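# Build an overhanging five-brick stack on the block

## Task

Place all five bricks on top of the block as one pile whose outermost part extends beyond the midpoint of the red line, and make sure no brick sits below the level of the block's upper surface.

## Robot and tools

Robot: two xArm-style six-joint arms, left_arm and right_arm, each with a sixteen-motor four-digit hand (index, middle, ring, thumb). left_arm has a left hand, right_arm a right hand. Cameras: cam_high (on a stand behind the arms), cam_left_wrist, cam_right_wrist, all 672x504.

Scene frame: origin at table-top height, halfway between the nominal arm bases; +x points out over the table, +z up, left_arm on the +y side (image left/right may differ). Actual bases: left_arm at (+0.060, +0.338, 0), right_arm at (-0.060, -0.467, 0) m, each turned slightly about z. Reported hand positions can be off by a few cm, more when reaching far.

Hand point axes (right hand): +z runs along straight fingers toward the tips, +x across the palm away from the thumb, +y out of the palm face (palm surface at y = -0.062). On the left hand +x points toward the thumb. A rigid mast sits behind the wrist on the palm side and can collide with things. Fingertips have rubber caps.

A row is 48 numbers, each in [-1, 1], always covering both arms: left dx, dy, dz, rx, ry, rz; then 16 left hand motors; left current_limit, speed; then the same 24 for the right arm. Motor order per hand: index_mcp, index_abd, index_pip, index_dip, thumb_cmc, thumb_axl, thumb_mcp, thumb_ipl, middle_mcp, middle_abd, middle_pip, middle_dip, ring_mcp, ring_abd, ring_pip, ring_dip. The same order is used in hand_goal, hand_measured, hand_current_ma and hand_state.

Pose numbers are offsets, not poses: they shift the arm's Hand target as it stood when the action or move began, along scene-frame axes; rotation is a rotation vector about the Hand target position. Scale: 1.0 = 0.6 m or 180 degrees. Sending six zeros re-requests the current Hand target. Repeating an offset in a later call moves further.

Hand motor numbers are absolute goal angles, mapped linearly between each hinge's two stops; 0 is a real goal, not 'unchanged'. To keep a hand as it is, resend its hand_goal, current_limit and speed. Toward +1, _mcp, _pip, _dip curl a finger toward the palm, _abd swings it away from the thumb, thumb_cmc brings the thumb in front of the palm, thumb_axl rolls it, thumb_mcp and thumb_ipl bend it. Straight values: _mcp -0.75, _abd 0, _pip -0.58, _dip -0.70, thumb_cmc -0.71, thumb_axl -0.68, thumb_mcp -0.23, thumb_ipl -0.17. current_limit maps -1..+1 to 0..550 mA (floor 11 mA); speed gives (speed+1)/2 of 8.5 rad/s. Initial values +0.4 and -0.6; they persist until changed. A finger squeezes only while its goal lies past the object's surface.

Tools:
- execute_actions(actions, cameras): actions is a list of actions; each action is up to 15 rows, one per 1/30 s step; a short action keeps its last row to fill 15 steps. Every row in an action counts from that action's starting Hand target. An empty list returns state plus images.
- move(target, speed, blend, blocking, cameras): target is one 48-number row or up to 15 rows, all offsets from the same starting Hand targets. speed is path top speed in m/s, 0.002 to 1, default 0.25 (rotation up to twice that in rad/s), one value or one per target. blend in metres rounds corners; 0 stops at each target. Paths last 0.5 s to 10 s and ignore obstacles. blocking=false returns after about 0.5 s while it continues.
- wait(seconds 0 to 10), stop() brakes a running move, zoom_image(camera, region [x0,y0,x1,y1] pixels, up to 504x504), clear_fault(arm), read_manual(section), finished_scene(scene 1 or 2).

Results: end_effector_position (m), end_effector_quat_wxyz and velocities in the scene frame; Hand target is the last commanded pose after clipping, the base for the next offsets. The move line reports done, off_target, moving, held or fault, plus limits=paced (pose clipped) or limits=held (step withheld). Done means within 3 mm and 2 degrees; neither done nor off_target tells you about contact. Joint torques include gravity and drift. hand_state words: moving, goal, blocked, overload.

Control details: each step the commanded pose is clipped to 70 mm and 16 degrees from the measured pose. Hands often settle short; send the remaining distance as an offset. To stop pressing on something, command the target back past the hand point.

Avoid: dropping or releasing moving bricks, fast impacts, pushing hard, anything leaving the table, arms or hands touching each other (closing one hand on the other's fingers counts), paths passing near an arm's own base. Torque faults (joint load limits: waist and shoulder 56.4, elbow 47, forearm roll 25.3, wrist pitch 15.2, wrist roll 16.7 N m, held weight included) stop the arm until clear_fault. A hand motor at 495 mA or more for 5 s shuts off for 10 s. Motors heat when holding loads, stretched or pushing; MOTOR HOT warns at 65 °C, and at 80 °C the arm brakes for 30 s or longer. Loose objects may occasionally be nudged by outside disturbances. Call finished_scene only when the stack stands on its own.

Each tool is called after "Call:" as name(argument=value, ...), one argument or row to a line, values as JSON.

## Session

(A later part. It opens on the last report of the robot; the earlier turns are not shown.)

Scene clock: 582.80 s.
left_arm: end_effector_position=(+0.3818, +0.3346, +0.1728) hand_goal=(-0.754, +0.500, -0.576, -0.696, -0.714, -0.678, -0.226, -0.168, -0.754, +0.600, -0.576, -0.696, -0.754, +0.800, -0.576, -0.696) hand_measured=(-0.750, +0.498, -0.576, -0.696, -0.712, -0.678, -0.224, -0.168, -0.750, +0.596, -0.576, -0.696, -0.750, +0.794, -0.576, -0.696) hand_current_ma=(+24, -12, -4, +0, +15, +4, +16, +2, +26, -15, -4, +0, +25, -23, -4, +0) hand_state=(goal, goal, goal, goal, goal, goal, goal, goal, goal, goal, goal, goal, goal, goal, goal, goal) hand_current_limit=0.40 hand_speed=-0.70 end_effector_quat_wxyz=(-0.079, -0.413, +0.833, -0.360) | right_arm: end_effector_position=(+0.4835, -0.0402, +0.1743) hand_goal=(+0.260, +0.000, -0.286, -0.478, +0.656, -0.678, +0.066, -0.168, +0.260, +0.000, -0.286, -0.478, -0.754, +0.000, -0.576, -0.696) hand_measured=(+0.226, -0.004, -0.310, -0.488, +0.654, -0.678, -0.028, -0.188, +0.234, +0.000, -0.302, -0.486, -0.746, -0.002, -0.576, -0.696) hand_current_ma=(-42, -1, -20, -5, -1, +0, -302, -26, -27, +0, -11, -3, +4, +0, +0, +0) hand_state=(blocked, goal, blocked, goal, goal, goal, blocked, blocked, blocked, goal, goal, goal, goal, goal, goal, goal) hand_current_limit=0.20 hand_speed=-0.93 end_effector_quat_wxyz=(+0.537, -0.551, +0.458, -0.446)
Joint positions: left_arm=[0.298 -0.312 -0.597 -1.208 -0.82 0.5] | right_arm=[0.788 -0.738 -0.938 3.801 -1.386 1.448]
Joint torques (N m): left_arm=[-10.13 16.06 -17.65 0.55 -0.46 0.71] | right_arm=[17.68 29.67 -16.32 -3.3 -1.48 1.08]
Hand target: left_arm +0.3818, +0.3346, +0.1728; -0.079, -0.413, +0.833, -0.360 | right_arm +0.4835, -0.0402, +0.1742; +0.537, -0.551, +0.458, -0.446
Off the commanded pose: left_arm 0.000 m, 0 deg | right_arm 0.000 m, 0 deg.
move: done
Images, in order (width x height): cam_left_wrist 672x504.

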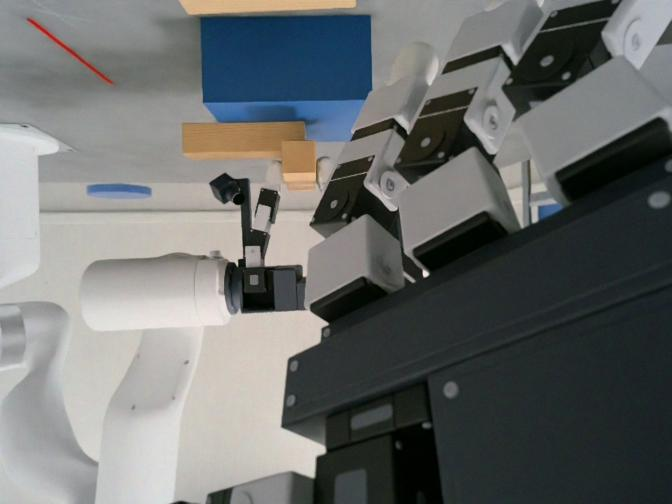

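Call:
move(
  target=[0,0,0,0,0,0,-0.754,0.5,-0.576,-0.696,-0.714,-0.678,-0.226,-0.168,-0.754,0.6,-0.576,-0.696,-0.754,0.8,-0.576,-0.696,0.4,-0.7, 0,0,0,0,0,0,0.22,0,-0.3,-0.48,0.657,-0.678,-0.04,-0.18,0.22,0,-0.3,-0.48,-0.754,0,-0.576,-0.696,0.2,-0.96],
  speed=0.03,
  cameras=["cam_left_wrist"],
)

Call:
zoom_image(
  camera="cam_left_wrist",
  region=[240, 90, 340, 190],
)

Scene clock: 585.17 s.
left_arm: end_effector_position=(+0.3818, +0.3346, +0.1728) hand_goal=(-0.754, +0.500, -0.576, -0.696, -0.714, -0.678, -0.226, -0.168, -0.754, +0.600, -0.576, -0.696, -0.754, +0.800, -0.576, -0.696) hand_measured=(-0.750, +0.498, -0.576, -0.696, -0.712, -0.678, -0.224, -0.168, -0.750, +0.596, -0.576, -0.696, -0.750, +0.794, -0.576, -0.696) hand_current_ma=(+24, -12, -4, +0, +15, +4, +16, +2, +26, -15, -4, +0, +25, -23, -4, +0) hand_state=(goal, goal, goal, goal, goal, goal, goal, goal, goal, goal, goal, goal, goal, goal, goal, goal) hand_current_limit=0.40 hand_speed=-0.70 end_effector_quat_wxyz=(-0.079, -0.413, +0.833, -0.360) | right_arm: end_effector_position=(+0.4835, -0.0402, +0.1742) hand_goal=(+0.220, +0.000, -0.300, -0.480, +0.656, -0.678, -0.040, -0.180, +0.220, +0.000, -0.300, -0.480, -0.754, +0.000, -0.576, -0.696) hand_measured=(+0.216, -0.004, -0.314, -0.488, +0.656, -0.678, -0.020, -0.192, +0.220, +0.000, -0.306, -0.484, -0.746, -0.002, -0.576, -0.696) hand_current_ma=(-1, -1, -8, -3, +0, +0, -59, -12, +0, +0, -2, -1, +4, +0, +0, +0) hand_state=(goal, goal, goal, goal, goal, goal, moving, goal, goal, goal, goal, goal, goal, goal, goal, goal) hand_current_limit=0.20 hand_speed=-0.96 end_effector_quat_wxyz=(+0.537, -0.551, +0.458, -0.446)
Joint positions: left_arm=[0.298 -0.312 -0.597 -1.208 -0.82 0.5] | right_arm=[0.788 -0.738 -0.938 3.801 -1.386 1.448]
Joint torques (N m): left_arm=[-10.36 15.33 -17.25 0.53 -0.33 0.67] | right_arm=[11.85 35.64 -9.71 -3.27 -0.11 0.45]
Hand target: left_arm +0.3818, +0.3346, +0.1728; -0.079, -0.413, +0.833, -0.360 | right_arm +0.4835, -0.0402, +0.1742; +0.537, -0.551, +0.458, -0.446
Off the commanded pose: left_arm 0.000 m, 0 deg | right_arm 0.000 m, 0 deg.
move: done
Images, in order (width x height): cam_left_wrist 672x504.

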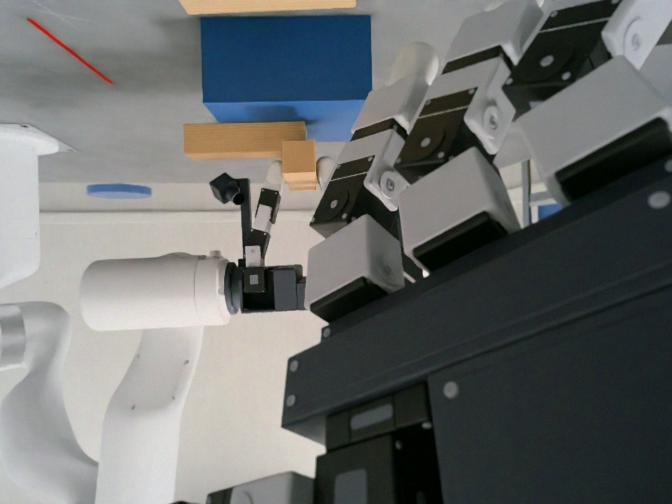

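Scaled by 5.040.

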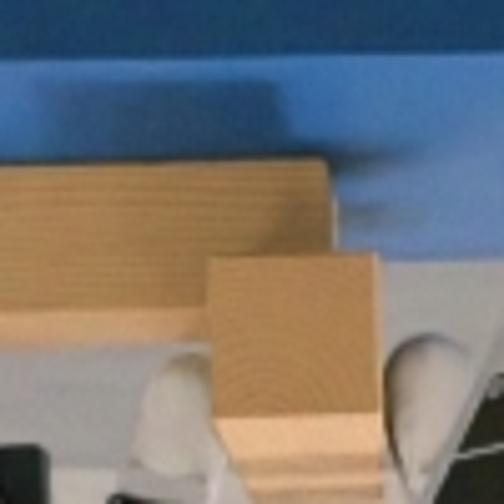

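Call:
move(
  target=[0,0,0,0,0,0,-0.754,0.5,-0.576,-0.696,-0.714,-0.678,-0.226,-0.168,-0.754,0.6,-0.576,-0.696,-0.754,0.8,-0.576,-0.696,0.4,-0.7, 0,0,0,0,0,0,0.2,0,-0.3,-0.48,0.657,-0.678,-0.07,-0.18,0.2,0,-0.3,-0.48,-0.754,0,-0.576,-0.696,0.2,-0.96],
  speed=0.03,
  cameras=["cam_left_wrist"],
)

Call:
zoom_image(
  camera="cam_left_wrist",
  region=[240, 90, 340, 190],
)

Scene clock: 587.50 s.
left_arm: end_effector_position=(+0.3818, +0.3346, +0.1728) hand_goal=(-0.754, +0.500, -0.576, -0.696, -0.714, -0.678, -0.226, -0.168, -0.754, +0.600, -0.576, -0.696, -0.754, +0.800, -0.576, -0.696) hand_measured=(-0.750, +0.498, -0.576, -0.696, -0.712, -0.678, -0.224, -0.168, -0.750, +0.596, -0.576, -0.696, -0.750, +0.794, -0.576, -0.696) hand_current_ma=(+24, -12, -4, +0, +15, +4, +16, +2, +26, -15, -4, +0, +25, -23, -4, +0) hand_state=(goal, goal, goal, goal, goal, goal, goal, goal, goal, goal, goal, goal, goal, goal, goal, goal) hand_current_limit=0.40 hand_speed=-0.70 end_effector_quat_wxyz=(-0.079, -0.413, +0.833, -0.360) | right_arm: end_effector_position=(+0.4835, -0.0402, +0.1742) hand_goal=(+0.200, +0.000, -0.300, -0.480, +0.656, -0.678, -0.070, -0.180, +0.200, +0.000, -0.300, -0.480, -0.754, +0.000, -0.576, -0.696) hand_measured=(+0.208, -0.004, -0.304, -0.484, +0.656, -0.678, -0.068, -0.182, +0.210, +0.000, -0.302, -0.482, -0.746, -0.002, -0.576, -0.696) hand_current_ma=(+4, -1, -1, -1, +0, +0, +0, -1, +5, +0, +0, -1, +4, +0, +0, +0) hand_state=(goal, goal, goal, goal, goal, goal, goal, goal, goal, goal, goal, goal, goal, goal, goal, goal) hand_current_limit=0.20 hand_speed=-0.96 end_effector_quat_wxyz=(+0.537, -0.551, +0.458, -0.446)
Joint positions: left_arm=[0.298 -0.312 -0.597 -1.208 -0.82 0.5] | right_arm=[0.788 -0.738 -0.938 3.801 -1.386 1.448]
Joint torques (N m): left_arm=[-10.62 15.49 -17.36 0.72 -0.11 0.68] | right_arm=[8.9 55 -9.35 -2.63 -2.17 -0.26]
Hand target: left_arm +0.3818, +0.3346, +0.1728; -0.079, -0.413, +0.833, -0.360 | right_arm +0.4835, -0.0402, +0.1742; +0.537, -0.551, +0.458, -0.446
Off the commanded pose: left_arm 0.000 m, 0 deg | right_arm 0.000 m, 0 deg.
move: done
Images, in order (width x height): cam_left_wrist 672x504.

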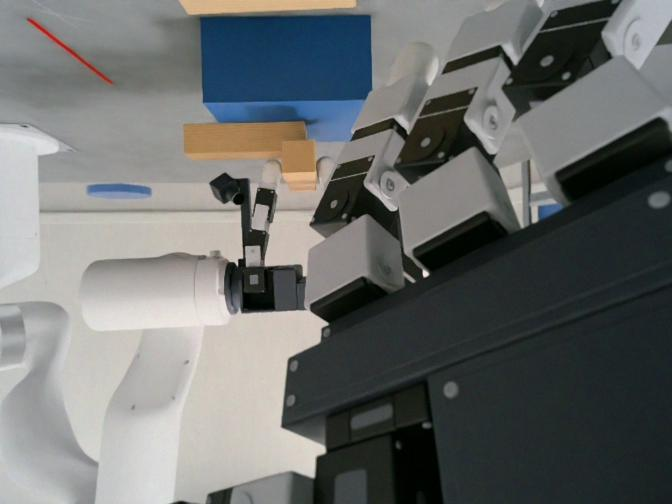

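Scaled by 5.040.

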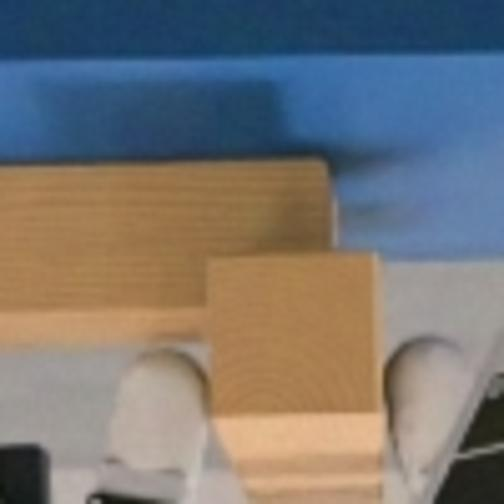

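Call:
move(
  target=[0,0,0,0,0,0,-0.754,0.5,-0.576,-0.696,-0.714,-0.678,-0.226,-0.168,-0.754,0.6,-0.576,-0.696,-0.754,0.8,-0.576,-0.696,0.4,-0.7, 0,0,0,0,0,0,0.123,0,-0.285,-0.478,0.657,-0.678,-0.15,-0.168,0.123,0,-0.285,-0.478,-0.754,0,-0.576,-0.696,0.4,-0.9],
  speed=0.03,
)

Call:
move(
  target=[0,0,0,0,0,0,-0.754,0.5,-0.576,-0.696,-0.714,-0.678,-0.226,-0.168,-0.754,0.6,-0.576,-0.696,-0.754,0.8,-0.576,-0.696,0.4,-0.7, 0,0,0.15,0,0,0,0.123,0,-0.285,-0.478,0.657,-0.678,-0.15,-0.168,0.123,0,-0.285,-0.478,-0.754,0,-0.576,-0.696,0.4,-0.9],
  speed=0.08,
  cameras=["cam_left_wrist","cam_high"],
)

Call:
zoom_image(
  camera="cam_left_wrist",
  region=[170, 90, 340, 240],
)

Scene clock: 589.87 s.
left_arm: end_effector_position=(+0.3818, +0.3346, +0.1728) hand_goal=(-0.754, +0.500, -0.576, -0.696, -0.714, -0.678, -0.226, -0.168, -0.754, +0.600, -0.576, -0.696, -0.754, +0.800, -0.576, -0.696) hand_measured=(-0.750, +0.498, -0.576, -0.696, -0.712, -0.678, -0.224, -0.168, -0.750, +0.596, -0.576, -0.696, -0.750, +0.794, -0.576, -0.696) hand_current_ma=(+24, -12, -4, +0, +15, +4, +16, +2, +26, -15, -4, +0, +25, -23, -4, +0) hand_state=(goal, goal, goal, goal, goal, goal, goal, goal, goal, goal, goal, goal, goal, goal, goal, goal) hand_current_limit=0.40 hand_speed=-0.70 end_effector_quat_wxyz=(-0.079, -0.413, +0.833, -0.360) | right_arm: end_effector_position=(+0.4835, -0.0402, +0.1742) hand_goal=(+0.122, +0.000, -0.286, -0.478, +0.656, -0.678, -0.150, -0.168, +0.122, +0.000, -0.286, -0.478, -0.754, +0.000, -0.576, -0.696) hand_measured=(+0.132, -0.004, -0.288, -0.480, +0.656, -0.678, -0.148, -0.170, +0.132, +0.000, -0.288, -0.480, -0.746, -0.002, -0.576, -0.696) hand_current_ma=(+6, -1, -1, -1, +0, +0, +0, -1, +6, +0, +0, +0, +4, +0, +0, +0) hand_state=(goal, goal, goal, goal, goal, goal, goal, goal, goal, goal, goal, goal, goal, goal, goal, goal) hand_current_limit=0.40 hand_speed=-0.90 end_effector_quat_wxyz=(+0.537, -0.551, +0.458, -0.446)
Joint positions: left_arm=[0.298 -0.312 -0.597 -1.208 -0.82 0.5] | right_arm=[0.788 -0.738 -0.938 3.801 -1.386 1.448]
Joint torques (N m): left_arm=[-10.36 14.46 -17.39 0.85 0.02 0.71] | right_arm=[4.01 54.26 -9.72 -2.45 -2.13 -0.96]
Hand target: left_arm +0.3818, +0.3346, +0.1728; -0.079, -0.413, +0.833, -0.360 | right_arm +0.4835, -0.0402, +0.1742; +0.537, -0.551, +0.458, -0.446
Off the commanded pose: left_arm 0.000 m, 0 deg | right_arm 0.000 m, 0 deg.
move: done

Scene clock: 591.33 s.
left_arm: end_effector_position=(+0.3818, +0.3346, +0.1728) hand_goal=(-0.754, +0.500, -0.576, -0.696, -0.714, -0.678, -0.226, -0.168, -0.754, +0.600, -0.576, -0.696, -0.754, +0.800, -0.576, -0.696) hand_measured=(-0.750, +0.498, -0.576, -0.696, -0.712, -0.678, -0.224, -0.168, -0.750, +0.596, -0.576, -0.696, -0.750, +0.794, -0.576, -0.696) hand_current_ma=(+24, -12, -4, +0, +15, +4, +16, +2, +26, -15, -4, +0, +25, -23, -4, +0) hand_state=(goal, goal, goal, goal, goal, goal, goal, goal, goal, goal, goal, goal, goal, goal, goal, goal) hand_current_limit=0.40 hand_speed=-0.70 end_effector_quat_wxyz=(-0.079, -0.413, +0.833, -0.360) | right_arm: end_effector_position=(+0.4835, -0.0402, +0.2642) hand_goal=(+0.122, +0.000, -0.286, -0.478, +0.656, -0.678, -0.150, -0.168, +0.122, +0.000, -0.286, -0.478, -0.754, +0.000, -0.576, -0.696) hand_measured=(+0.132, -0.004, -0.288, -0.480, +0.656, -0.678, -0.148, -0.170, +0.132, +0.000, -0.288, -0.480, -0.746, -0.002, -0.576, -0.696) hand_current_ma=(+6, -1, -1, -1, +0, +0, +0, -1, +6, +0, +0, +0, +4, +0, +0, +0) hand_state=(goal, goal, goal, goal, goal, goal, goal, goal, goal, goal, goal, goal, goal, goal, goal, goal) hand_current_limit=0.40 hand_speed=-0.90 end_effector_quat_wxyz=(+0.537, -0.551, +0.458, -0.446)
Joint positions: left_arm=[0.298 -0.312 -0.597 -1.208 -0.82 0.5] | right_arm=[0.788 -0.541 -0.909 3.828 -1.254 1.34]
Joint torques (N m): left_arm=[-10.21 15.93 -17.51 1.08 0.08 0.64] | right_arm=[-9.68 51.45 -10.69 2.38 0.12 -1.08]
Hand target: left_arm +0.3818, +0.3346, +0.1728; -0.079, -0.413, +0.833, -0.360 | right_arm +0.4835, -0.0402, +0.2642; +0.537, -0.551, +0.458, -0.446
Off the commanded pose: left_arm 0.000 m, 0 deg | right_arm 0.000 m, 0 deg.
move: done
Images, in order (width x height): cam_high 672x504, cam_left_wrist 672x504.

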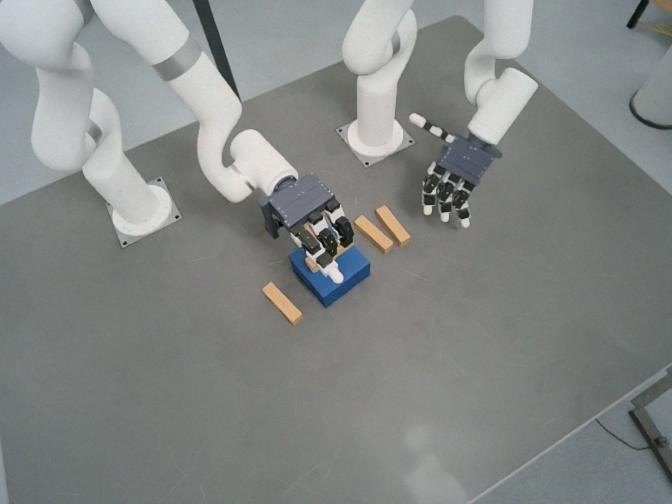

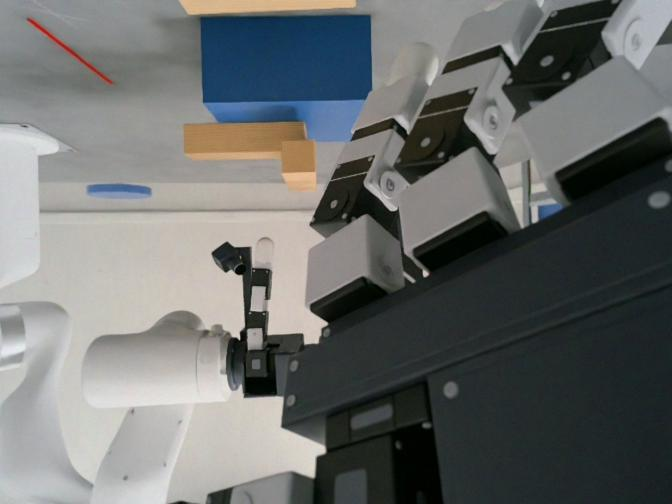

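Scaled by 2.965.

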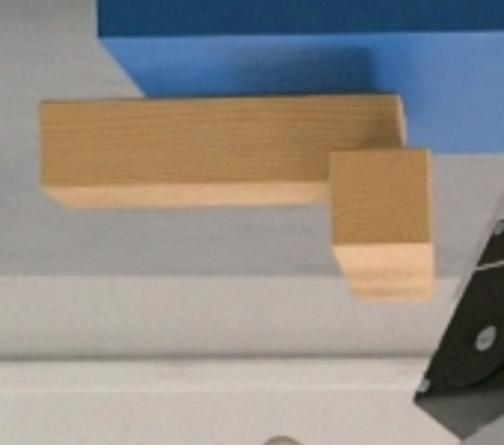

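Call:
move(
  target=[
    [0,0,0,0,0,0,-0.754,0.5,-0.576,-0.696,-0.714,-0.678,-0.226,-0.168,-0.754,0.6,-0.576,-0.696,-0.754,0.8,-0.576,-0.696,0.4,-0.7, -0.033,-0.25,0.117,0,0,0,0.122,0,-0.285,-0.478,0.657,-0.678,-0.15,-0.168,0.122,0,-0.285,-0.478,-0.754,0,-0.576,-0.696,0.4,-0.7],
    [0,0,0,0,0,0,-0.754,0.5,-0.576,-0.696,-0.714,-0.678,-0.226,-0.168,-0.754,0.6,-0.576,-0.696,-0.754,0.8,-0.576,-0.696,0.4,-0.7, 0.05,-0.583,0.05,-0.0793,0.3221,0.3492,-0.754,0.5,-0.576,-0.696,-0.714,-0.678,-0.226,-0.168,-0.754,0.6,-0.576,-0.696,-0.754,0.8,-0.576,-0.696,0.4,-0.7],
  ],
  speed=[0.2,0.25],
  blend=[0.05,0],
  cameras=["all"],
)

Scene clock: 615.83 s.
left_arm: end_effector_position=(+0.3818, +0.3346, +0.1728) hand_goal=(-0.754, +0.500, -0.576, -0.696, -0.714, -0.678, -0.226, -0.168, -0.754, +0.600, -0.576, -0.696, -0.754, +0.800, -0.576, -0.696) hand_measured=(-0.750, +0.498, -0.576, -0.696, -0.712, -0.678, -0.224, -0.168, -0.750, +0.596, -0.576, -0.696, -0.750, +0.794, -0.576, -0.696) hand_current_ma=(+24, -12, -4, +0, +15, +4, +16, +2, +26, -15, -4, +0, +25, -23, -4, +0) hand_state=(goal, goal, goal, goal, goal, goal, goal, goal, goal, goal, goal, goal, goal, goal, goal, goal) hand_current_limit=0.40 hand_speed=-0.70 end_effector_quat_wxyz=(-0.079, -0.413, +0.833, -0.360) | right_arm: end_effector_position=(+0.5135, -0.3900, +0.2942) hand_goal=(-0.754, +0.500, -0.576, -0.696, -0.714, -0.678, -0.226, -0.168, -0.754, +0.600, -0.576, -0.696, -0.754, +0.800, -0.576, -0.696) hand_measured=(-0.740, +0.496, -0.572, -0.694, -0.702, -0.678, -0.218, -0.170, -0.740, +0.596, -0.574, -0.694, -0.746, +0.794, -0.576, -0.696) hand_current_ma=(+8, -1, +1, +1, +6, +0, +6, +0, +8, -1, +1, +0, +4, -2, +0, +0) hand_state=(goal, goal, goal, goal, goal, goal, goal, goal, goal, goal, goal, goal, goal, goal, goal, goal) hand_current_limit=0.40 hand_speed=-0.70 end_effector_quat_wxyz=(-0.340, +0.894, -0.255, -0.144)
Joint positions: left_arm=[0.298 -0.312 -0.597 -1.208 -0.82 0.5] | right_arm=[-0.083 -0.673 -1.498 0.838 -1.146 3.168]
Joint torques (N m): left_arm=[-10.14 15.1 -17.63 0.75 0.65 0.61] | right_arm=[15.34 40.35 -24.12 -2.08 -0.86 1.31]
Hand target: left_arm +0.3818, +0.3346, +0.1728; -0.079, -0.413, +0.833, -0.360 | right_arm +0.5135, -0.3900, +0.2942; -0.340, +0.894, -0.255, -0.144
Off the commanded pose: left_arm 0.000 m, 0 deg | right_arm 0.000 m, 0 deg.
move: done

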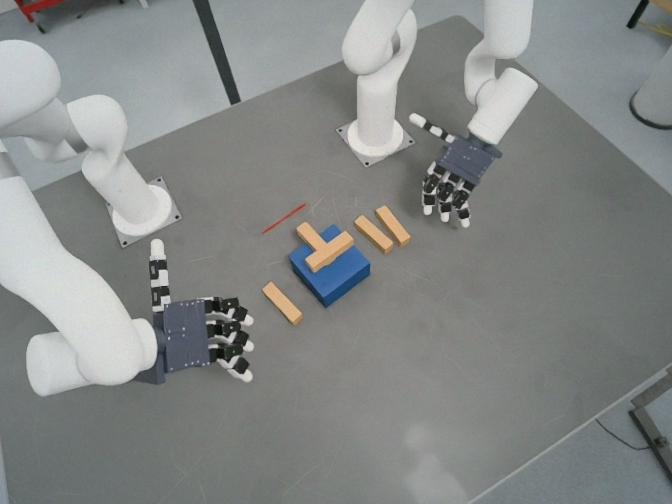

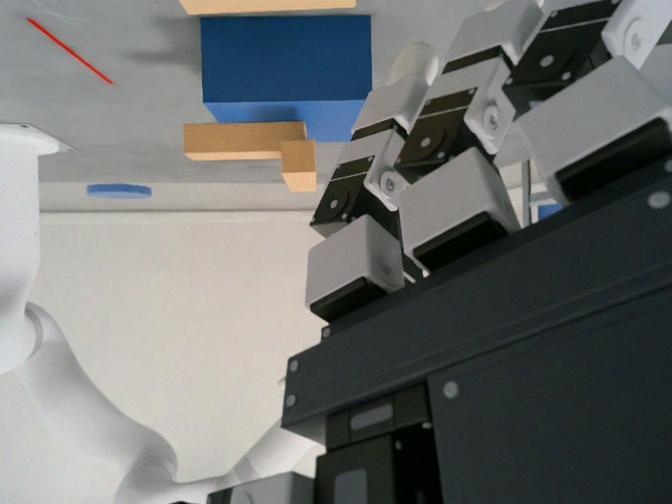

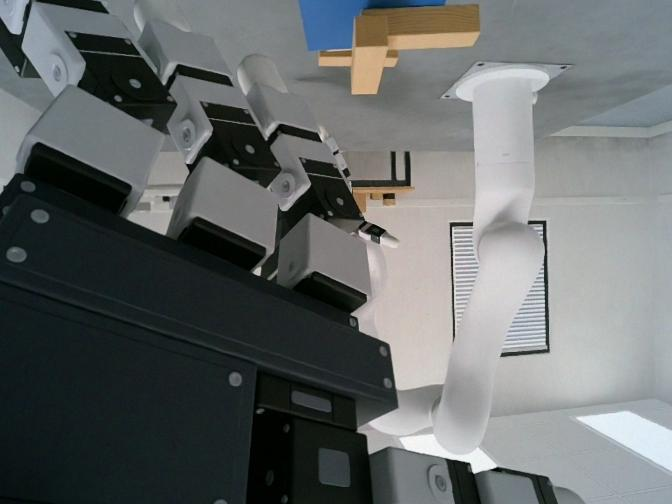

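Call:
zoom_image(
  camera="cam_high",
  region=[250, 190, 380, 320],
)

Scaled by 3.877.

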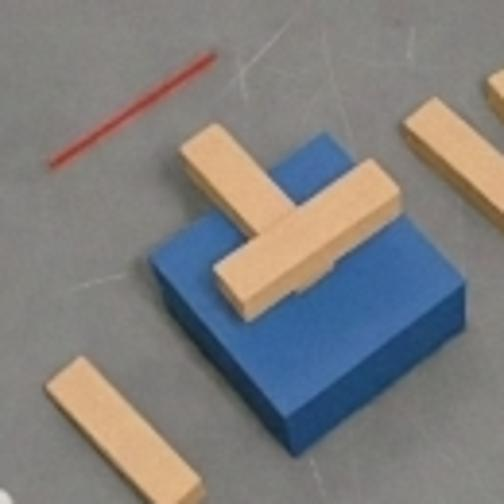

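Call:
move(
  target=[0,0,0,0,0,0,-0.754,0.5,-0.576,-0.696,-0.714,-0.678,-0.226,-0.168,-0.754,0.6,-0.576,-0.696,-0.754,0.8,-0.576,-0.696,0.4,-0.7, 0,0,-0.18,0,0,0,-0.754,0.5,-0.576,-0.696,-0.714,-0.678,-0.226,-0.168,-0.754,0.6,-0.576,-0.696,-0.754,0.8,-0.576,-0.696,0.4,-0.7],
  speed=0.15,
  cameras=["all"],
)

Scene clock: 620.57 s.
left_arm: end_effector_position=(+0.3818, +0.3346, +0.1728) hand_goal=(-0.754, +0.500, -0.576, -0.696, -0.714, -0.678, -0.226, -0.168, -0.754, +0.600, -0.576, -0.696, -0.754, +0.800, -0.576, -0.696) hand_measured=(-0.750, +0.498, -0.576, -0.696, -0.712, -0.678, -0.224, -0.168, -0.750, +0.596, -0.576, -0.696, -0.750, +0.794, -0.576, -0.696) hand_current_ma=(+24, -12, -4, +0, +15, +4, +16, +2, +26, -15, -4, +0, +25, -23, -4, +0) hand_state=(goal, goal, goal, goal, goal, goal, goal, goal, goal, goal, goal, goal, goal, goal, goal, goal) hand_current_limit=0.40 hand_speed=-0.70 end_effector_quat_wxyz=(-0.079, -0.413, +0.833, -0.360) | right_arm: end_effector_position=(+0.5135, -0.3900, +0.1862) hand_goal=(-0.754, +0.500, -0.576, -0.696, -0.714, -0.678, -0.226, -0.168, -0.754, +0.600, -0.576, -0.696, -0.754, +0.800, -0.576, -0.696) hand_measured=(-0.742, +0.496, -0.572, -0.694, -0.702, -0.678, -0.218, -0.170, -0.742, +0.596, -0.574, -0.694, -0.746, +0.794, -0.576, -0.696) hand_current_ma=(+8, -1, +1, +1, +6, +0, +5, +0, +8, -1, +1, +0, +4, -2, +0, +0) hand_state=(goal, goal, goal, goal, goal, goal, goal, goal, goal, goal, goal, goal, goal, goal, goal, goal) hand_current_limit=0.40 hand_speed=-0.70 end_effector_quat_wxyz=(-0.340, +0.894, -0.255, -0.144)
Joint positions: left_arm=[0.298 -0.312 -0.597 -1.208 -0.82 0.5] | right_arm=[-0.083 -0.81 -1.453 0.911 -1.029 3.01]
Joint torques (N m): left_arm=[-9.92 16.17 -17.02 0.51 0.93 0.71] | right_arm=[11.09 42.28 -23.27 3.49 0.55 -1.11]
Hand target: left_arm +0.3818, +0.3346, +0.1728; -0.079, -0.413, +0.833, -0.360 | right_arm +0.5135, -0.3900, +0.1862; -0.340, +0.894, -0.255, -0.144
Off the commanded pose: left_arm 0.000 m, 0 deg | right_arm 0.000 m, 0 deg.
move: done

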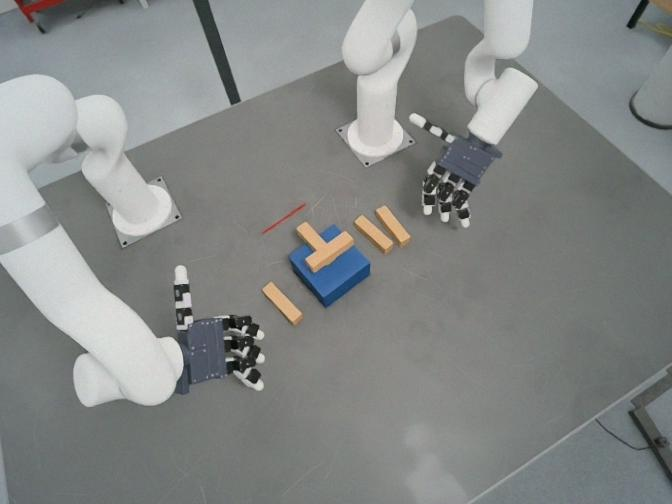

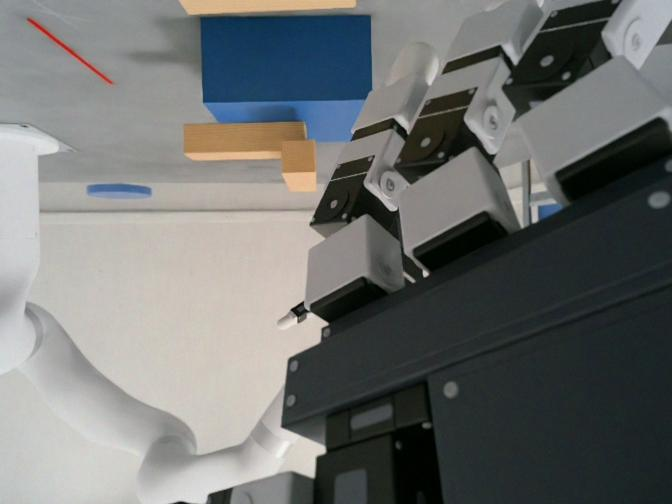

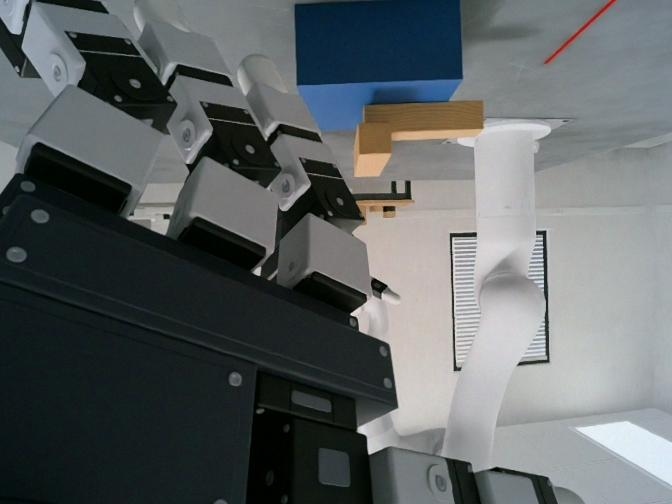

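Call:
zoom_image(
  camera="cam_high",
  region=[330, 180, 430, 280],
)

Scaled by 5.040.

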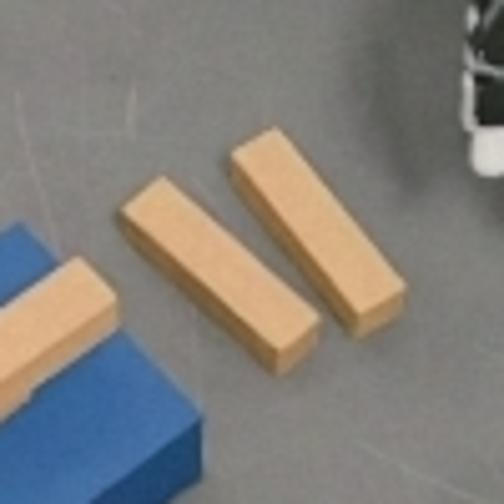

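Call:
move(
  target=[
    [0.032,-0.09,0.08,-0.1647,-0.2224,-0.1562,-0.342,0,-0.285,-0.478,0.657,-0.678,-0.226,-0.168,-0.342,0,-0.285,-0.478,-0.754,0,-0.576,-0.696,0.4,-0.6, 0,0,0,0,0,0,-0.754,0.5,-0.576,-0.696,-0.714,-0.678,-0.226,-0.168,-0.754,0.6,-0.576,-0.696,-0.754,0.8,-0.576,-0.696,0.4,-0.7],
  ],
  speed=[0.15],
  cameras=["all"],
)

Scene clock: 639.53 s.
left_arm: end_effector_position=(+0.4010, +0.2806, +0.2208) hand_goal=(-0.342, +0.000, -0.286, -0.478, +0.656, -0.678, -0.226, -0.168, -0.342, +0.000, -0.286, -0.478, -0.754, +0.000, -0.576, -0.696) hand_measured=(-0.336, +0.002, -0.288, -0.480, +0.656, -0.678, -0.224, -0.168, -0.336, +0.004, -0.288, -0.480, -0.746, +0.004, -0.576, -0.696) hand_current_ma=(+26, +13, -6, -13, +3, +4, +16, +2, +28, +13, -7, -12, +39, +14, -1, +0) hand_state=(goal, goal, goal, goal, goal, goal, goal, goal, goal, goal, goal, goal, goal, goal, goal, goal) hand_current_limit=0.40 hand_speed=-0.60 end_effector_quat_wxyz=(+0.022, -0.026, +0.765, -0.643) | right_arm: end_effector_position=(+0.5135, -0.3900, +0.1862) hand_goal=(-0.754, +0.500, -0.576, -0.696, -0.714, -0.678, -0.226, -0.168, -0.754, +0.600, -0.576, -0.696, -0.754, +0.800, -0.576, -0.696) hand_measured=(-0.742, +0.496, -0.572, -0.694, -0.702, -0.678, -0.218, -0.170, -0.742, +0.596, -0.574, -0.694, -0.746, +0.794, -0.576, -0.696) hand_current_ma=(+8, -1, +1, +1, +6, +0, +5, +0, +8, -1, +1, +0, +4, -2, +0, +0) hand_state=(goal, goal, goal, goal, goal, goal, goal, goal, goal, goal, goal, goal, goal, goal, goal, goal) hand_current_limit=0.40 hand_speed=-0.70 end_effector_quat_wxyz=(-0.340, +0.894, -0.255, -0.144)
Joint positions: left_arm=[0.365 -0.372 -0.585 -1.218 -1.468 1.368] | right_arm=[-0.083 -0.81 -1.453 0.911 -1.029 3.01]
Joint torques (N m): left_arm=[-11.6 15.78 -17.42 1.26 -4.88 1.02] | right_arm=[3.76 41.62 -23.45 3.41 0.15 -0.62]
Hand target: left_arm +0.4010, +0.2806, +0.2208; +0.022, -0.026, +0.765, -0.643 | right_arm +0.5135, -0.3900, +0.1862; -0.340, +0.894, -0.255, -0.144
Off the commanded pose: left_arm 0.000 m, 0 deg | right_arm 0.000 m, 0 deg.
move: done

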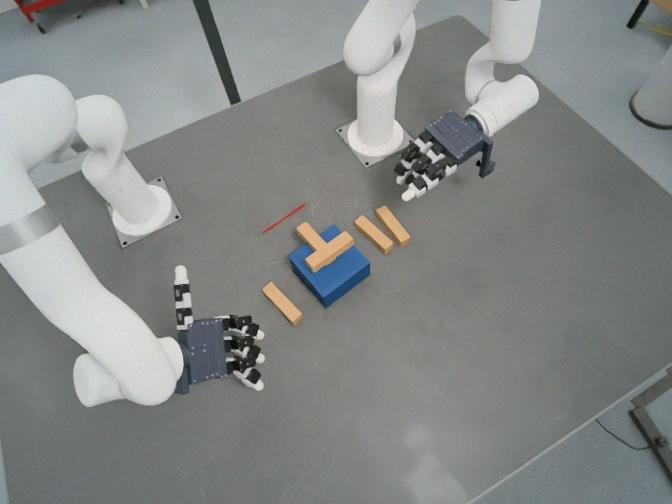

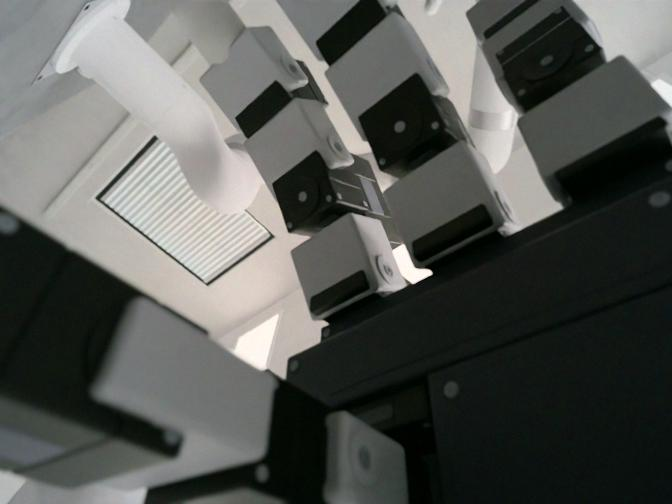

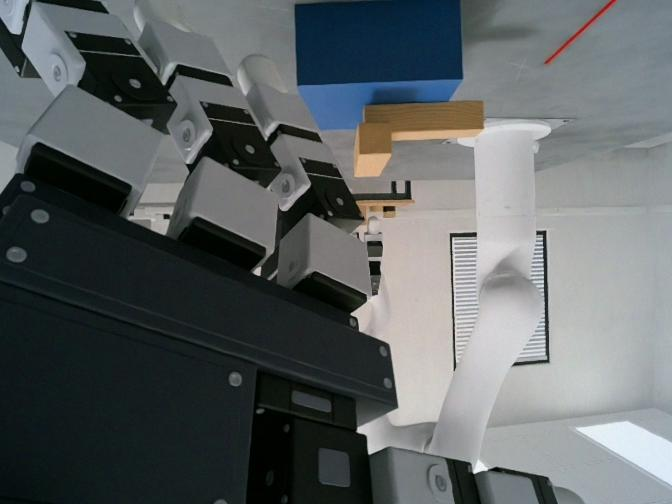

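Call:
zoom_image(
  camera="cam_high",
  region=[340, 90, 500, 250],
)

Scaled by 3.150.

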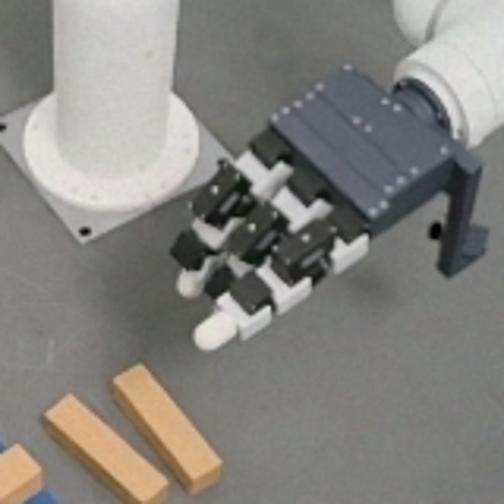

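Call:
move(
  target=[
    [0.0067,-0.0443,-0.168,0,0,0,-0.342,0,-0.285,-0.478,0.657,-0.678,-0.226,-0.168,-0.342,0,-0.285,-0.478,-0.754,0,-0.576,-0.696,0.4,-0.6, 0,0,0,0,0,0,-0.754,0.5,-0.576,-0.696,-0.714,-0.678,-0.226,-0.168,-0.754,0.6,-0.576,-0.696,-0.754,0.8,-0.576,-0.696,0.4,-0.7],
  ],
  speed=[0.12],
  cameras=["cam_high","cam_right_wrist"],
)

Call:
zoom_image(
  camera="cam_high",
  region=[340, 110, 480, 250],
)

Scene clock: 643.90 s.
left_arm: end_effector_position=(+0.4051, +0.2540, +0.1200) hand_goal=(-0.342, +0.000, -0.286, -0.478, +0.656, -0.678, -0.226, -0.168, -0.342, +0.000, -0.286, -0.478, -0.754, +0.000, -0.576, -0.696) hand_measured=(-0.336, +0.002, -0.288, -0.480, +0.656, -0.678, -0.224, -0.168, -0.336, +0.002, -0.288, -0.480, -0.746, +0.004, -0.576, -0.696) hand_current_ma=(+29, +13, -6, -13, +3, +4, +16, +2, +31, +13, -7, -12, +44, +14, +0, +0) hand_state=(goal, goal, goal, goal, goal, goal, goal, goal, goal, goal, goal, goal, goal, goal, goal, goal) hand_current_limit=0.40 hand_speed=-0.60 end_effector_quat_wxyz=(+0.022, -0.026, +0.765, -0.643) | right_arm: end_effector_position=(+0.5135, -0.3900, +0.1862) hand_goal=(-0.754, +0.500, -0.576, -0.696, -0.714, -0.678, -0.226, -0.168, -0.754, +0.600, -0.576, -0.696, -0.754, +0.800, -0.576, -0.696) hand_measured=(-0.742, +0.496, -0.572, -0.694, -0.702, -0.678, -0.218, -0.170, -0.742, +0.596, -0.574, -0.694, -0.746, +0.794, -0.576, -0.696) hand_current_ma=(+8, -1, +1, +1, +6, +0, +5, +0, +8, -1, +1, +0, +4, -2, +0, +0) hand_state=(goal, goal, goal, goal, goal, goal, goal, goal, goal, goal, goal, goal, goal, goal, goal, goal) hand_current_limit=0.40 hand_speed=-0.70 end_effector_quat_wxyz=(-0.340, +0.894, -0.255, -0.144)
Joint positions: left_arm=[0.295 -0.657 -0.622 -1.322 -1.388 1.605] | right_arm=[-0.083 -0.81 -1.453 0.911 -1.029 3.01]
Joint torques (N m): left_arm=[-11.79 21.1 -13.15 -1.09 1.41 1.02] | right_arm=[-0.65 42.78 -23.53 3.42 -0.15 -0.35]
Hand target: left_arm +0.4050, +0.2540, +0.1200; +0.022, -0.026, +0.765, -0.643 | right_arm +0.5135, -0.3900, +0.1862; -0.340, +0.894, -0.255, -0.144
Off the commanded pose: left_arm 0.000 m, 0 deg | right_arm 0.000 m, 0 deg.
move: done
Images, in order (width x height): cam_high 672x504, cam_right_wrist 672x504.

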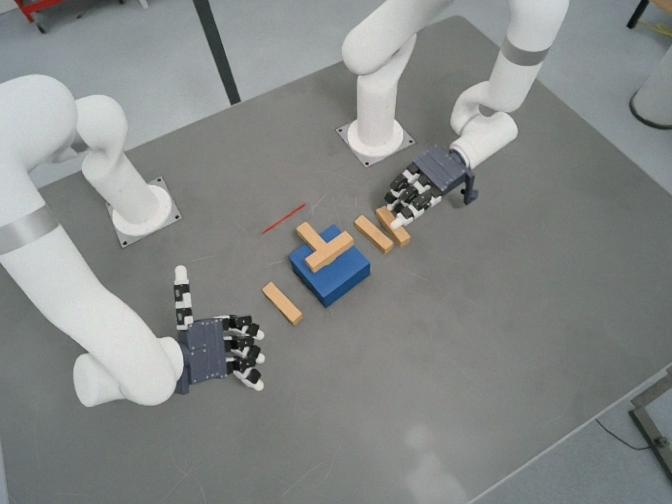

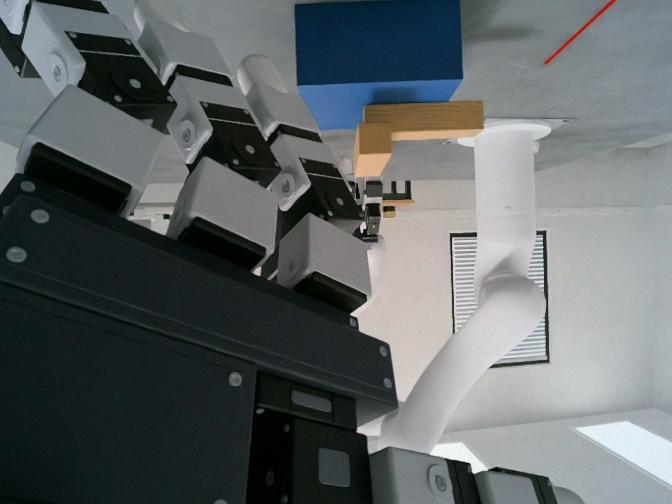

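Scaled by 3.600.

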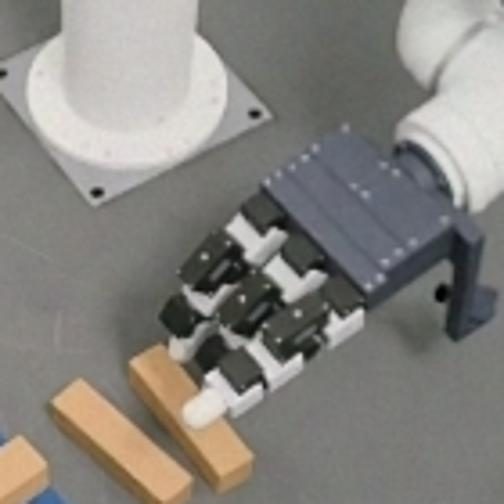

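Call:
move(
  target=[
    [0,0,-0.078,0,0,0,-0.342,0,-0.285,-0.478,0.657,-0.678,-0.226,-0.168,-0.342,0,-0.285,-0.478,-0.754,0,-0.576,-0.696,0.4,-0.6, 0,0,0,0,0,0,-0.754,0.5,-0.576,-0.696,-0.714,-0.678,-0.226,-0.168,-0.754,0.6,-0.576,-0.696,-0.754,0.8,-0.576,-0.696,0.4,-0.7],
  ],
  speed=[0.06],
  cameras=["cam_high","cam_right_wrist"],
)

Call:
zoom_image(
  camera="cam_high",
  region=[360, 150, 460, 250],
)

Scene clock: 647.37 s.
left_arm: end_effector_position=(+0.4050, +0.2540, +0.0732) hand_goal=(-0.342, +0.000, -0.286, -0.478, +0.656, -0.678, -0.226, -0.168, -0.342, +0.000, -0.286, -0.478, -0.754, +0.000, -0.576, -0.696) hand_measured=(-0.336, +0.002, -0.288, -0.480, +0.656, -0.678, -0.224, -0.168, -0.336, +0.002, -0.288, -0.480, -0.746, +0.004, -0.576, -0.696) hand_current_ma=(+29, +12, -6, -13, +3, +4, +16, +2, +31, +13, -7, -12, +44, +13, +0, +0) hand_state=(goal, goal, goal, goal, goal, goal, goal, goal, goal, goal, goal, goal, goal, goal, goal, goal) hand_current_limit=0.40 hand_speed=-0.60 end_effector_quat_wxyz=(+0.022, -0.026, +0.765, -0.643) | right_arm: end_effector_position=(+0.5135, -0.3900, +0.1862) hand_goal=(-0.754, +0.500, -0.576, -0.696, -0.714, -0.678, -0.226, -0.168, -0.754, +0.600, -0.576, -0.696, -0.754, +0.800, -0.576, -0.696) hand_measured=(-0.742, +0.496, -0.572, -0.694, -0.702, -0.678, -0.218, -0.170, -0.742, +0.596, -0.574, -0.694, -0.746, +0.794, -0.576, -0.696) hand_current_ma=(+8, -1, +1, +1, +6, +0, +5, +0, +8, -1, +1, +0, +4, -2, +0, +0) hand_state=(goal, goal, goal, goal, goal, goal, goal, goal, goal, goal, goal, goal, goal, goal, goal, goal) hand_current_limit=0.40 hand_speed=-0.70 end_effector_quat_wxyz=(-0.340, +0.894, -0.255, -0.144)
Joint positions: left_arm=[0.295 -0.796 -0.668 -1.34 -1.366 1.697] | right_arm=[-0.083 -0.81 -1.453 0.911 -1.029 3.01]
Joint torques (N m): left_arm=[-1.74 24.93 -11.29 -0.89 1.31 1.11] | right_arm=[-4.88 42.22 -23.42 3 -0.35 -0.09]
Hand target: left_arm +0.4050, +0.2540, +0.0732; +0.022, -0.026, +0.765, -0.643 | right_arm +0.5135, -0.3900, +0.1862; -0.340, +0.894, -0.255, -0.144
Off the commanded pose: left_arm 0.000 m, 0 deg | right_arm 0.000 m, 0 deg.
move: done
Images, in order (width x height): cam_high 672x504, cam_right_wrist 672x504.

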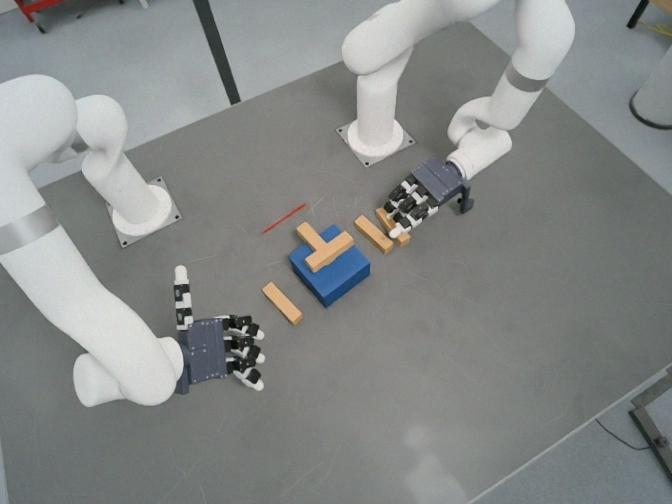

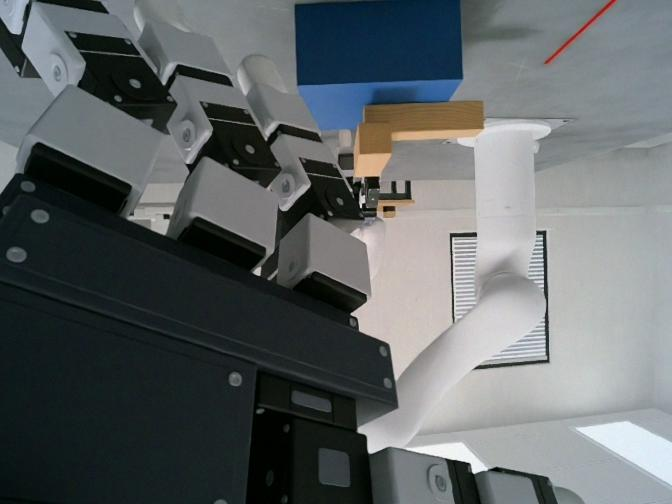

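Scaled by 5.040.

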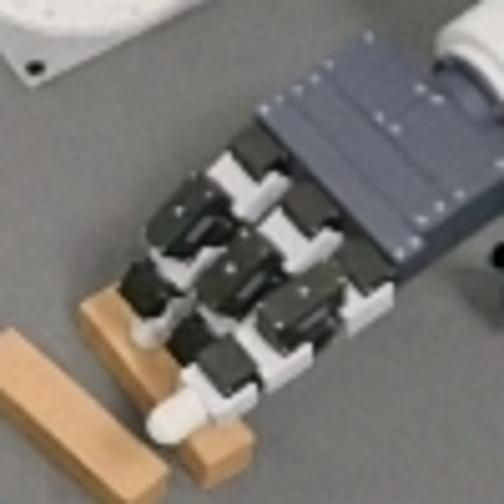

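Call:
move(
  target=[
    [0,0,-0.0065,0,0,0,-0.342,0,-0.285,-0.478,0.657,-0.678,-0.226,-0.168,-0.342,0,-0.285,-0.478,-0.754,0,-0.576,-0.696,0.4,-0.6, 0,0,0,0,0,0,-0.754,0.5,-0.576,-0.696,-0.714,-0.678,-0.226,-0.168,-0.754,0.6,-0.576,-0.696,-0.754,0.8,-0.576,-0.696,0.4,-0.7],
  ],
  speed=[0.03],
)

Call:
move(
  target=[
    [0,0,0,0,0,0,-0.2,0,-0.285,-0.478,0.657,-0.678,-0.226,-0.168,-0.2,0,-0.285,-0.478,-0.754,0,-0.576,-0.696,-1,-0.9, 0,0,0,0,0,0,-0.754,0.5,-0.576,-0.696,-0.714,-0.678,-0.226,-0.168,-0.754,0.6,-0.576,-0.696,-0.754,0.8,-0.576,-0.696,0.4,-0.7],
  ],
  speed=[0.03],
  cameras=["cam_high","cam_right_wrist"],
)

Scene clock: 650.43 s.
left_arm: end_effector_position=(+0.4050, +0.2540, +0.0693) hand_goal=(-0.342, +0.000, -0.286, -0.478, +0.656, -0.678, -0.226, -0.168, -0.342, +0.000, -0.286, -0.478, -0.754, +0.000, -0.576, -0.696) hand_measured=(-0.336, +0.002, -0.288, -0.480, +0.656, -0.678, -0.224, -0.168, -0.336, +0.002, -0.288, -0.480, -0.746, +0.004, -0.576, -0.696) hand_current_ma=(+29, +12, -6, -12, +3, +4, +16, +2, +31, +12, -7, -12, +44, +13, +0, +0) hand_state=(goal, goal, goal, goal, goal, goal, goal, goal, goal, goal, goal, goal, goal, goal, goal, goal) hand_current_limit=0.40 hand_speed=-0.60 end_effector_quat_wxyz=(+0.022, -0.026, +0.765, -0.643) | right_arm: end_effector_position=(+0.5135, -0.3900, +0.1862) hand_goal=(-0.754, +0.500, -0.576, -0.696, -0.714, -0.678, -0.226, -0.168, -0.754, +0.600, -0.576, -0.696, -0.754, +0.800, -0.576, -0.696) hand_measured=(-0.742, +0.496, -0.572, -0.694, -0.702, -0.678, -0.218, -0.170, -0.742, +0.596, -0.574, -0.694, -0.746, +0.794, -0.576, -0.696) hand_current_ma=(+8, -1, +1, +1, +6, +0, +5, +0, +8, -1, +1, +0, +4, -2, +0, +0) hand_state=(goal, goal, goal, goal, goal, goal, goal, goal, goal, goal, goal, goal, goal, goal, goal, goal) hand_current_limit=0.40 hand_speed=-0.70 end_effector_quat_wxyz=(-0.340, +0.894, -0.255, -0.144)
Joint positions: left_arm=[0.295 -0.808 -0.672 -1.341 -1.364 1.704] | right_arm=[-0.083 -0.81 -1.453 0.911 -1.029 3.01]
Joint torques (N m): left_arm=[-2.41 22.32 -11.52 -1.31 1.48 0.99] | right_arm=[-8.5 43.06 -23.17 3.32 -0.46 0.13]
Hand target: left_arm +0.4050, +0.2540, +0.0693; +0.022, -0.026, +0.765, -0.643 | right_arm +0.5135, -0.3900, +0.1862; -0.340, +0.894, -0.255, -0.144
Off the commanded pose: left_arm 0.000 m, 0 deg | right_arm 0.000 m, 0 deg.
move: done

Scene clock: 652.27 s.
left_arm: end_effector_position=(+0.4050, +0.2540, +0.0693) hand_goal=(-0.200, +0.000, -0.286, -0.478, +0.656, -0.678, -0.226, -0.168, -0.200, +0.000, -0.286, -0.478, -0.754, +0.000, -0.576, -0.696) hand_measured=(-0.336, +0.002, -0.288, -0.480, +0.656, -0.678, -0.224, -0.168, -0.334, +0.002, -0.288, -0.480, -0.126, +0.004, -0.576, -0.696) hand_current_ma=(-11, +11, -6, -11, +3, +4, +11, +2, -11, +11, -7, -11, +11, +11, +0, +0) hand_state=(blocked, goal, goal, goal, goal, goal, goal, goal, blocked, goal, goal, goal, blocked, goal, goal, goal) hand_current_limit=-1.00 hand_speed=-0.90 end_effector_quat_wxyz=(+0.022, -0.026, +0.765, -0.643) | right_arm: end_effector_position=(+0.5135, -0.3900, +0.1862) hand_goal=(-0.754, +0.500, -0.576, -0.696, -0.714, -0.678, -0.226, -0.168, -0.754, +0.600, -0.576, -0.696, -0.754, +0.800, -0.576, -0.696) hand_measured=(-0.742, +0.496, -0.572, -0.694, -0.702, -0.678, -0.218, -0.170, -0.742, +0.596, -0.574, -0.694, -0.746, +0.794, -0.576, -0.696) hand_current_ma=(+8, -1, +1, +1, +6, +0, +5, +0, +8, -1, +1, +0, +4, -2, +0, +0) hand_state=(goal, goal, goal, goal, goal, goal, goal, goal, goal, goal, goal, goal, goal, goal, goal, goal) hand_current_limit=0.40 hand_speed=-0.70 end_effector_quat_wxyz=(-0.340, +0.894, -0.255, -0.144)
Joint positions: left_arm=[0.295 -0.808 -0.673 -1.341 -1.364 1.704] | right_arm=[-0.083 -0.81 -1.453 0.911 -1.029 3.01]
Joint torques (N m): left_arm=[-1.89 24.04 -11.65 -1.05 1.69 1.02] | right_arm=[-10.55 42.76 -22.96 3.15 -0.66 0.25]
Hand target: left_arm +0.4050, +0.2540, +0.0693; +0.022, -0.026, +0.765, -0.643 | right_arm +0.5135, -0.3900, +0.1862; -0.340, +0.894, -0.255, -0.144
Off the commanded pose: left_arm 0.000 m, 0 deg | right_arm 0.000 m, 0 deg.
move: done
Images, in order (width x height): cam_high 672x504, cam_right_wrist 672x504.

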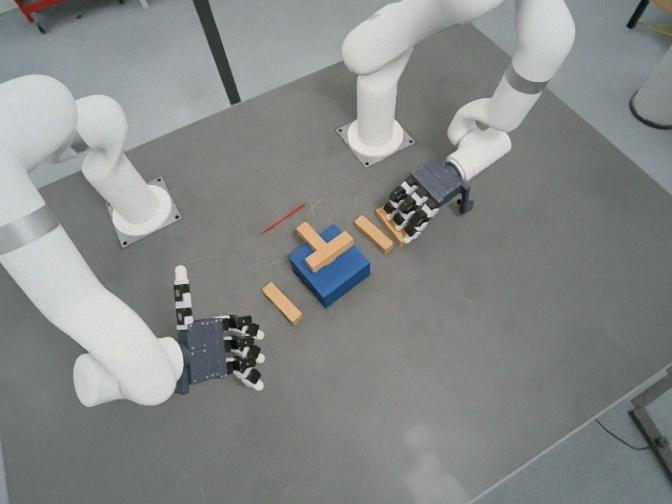

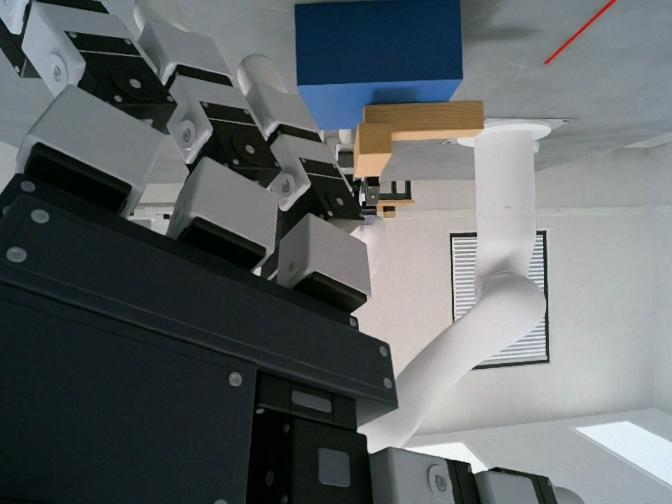

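Call:
zoom_image(
  camera="cam_high",
  region=[360, 150, 460, 250],
)

Scaled by 5.040.

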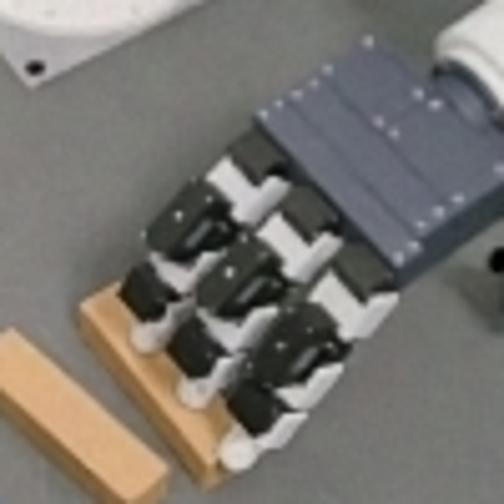

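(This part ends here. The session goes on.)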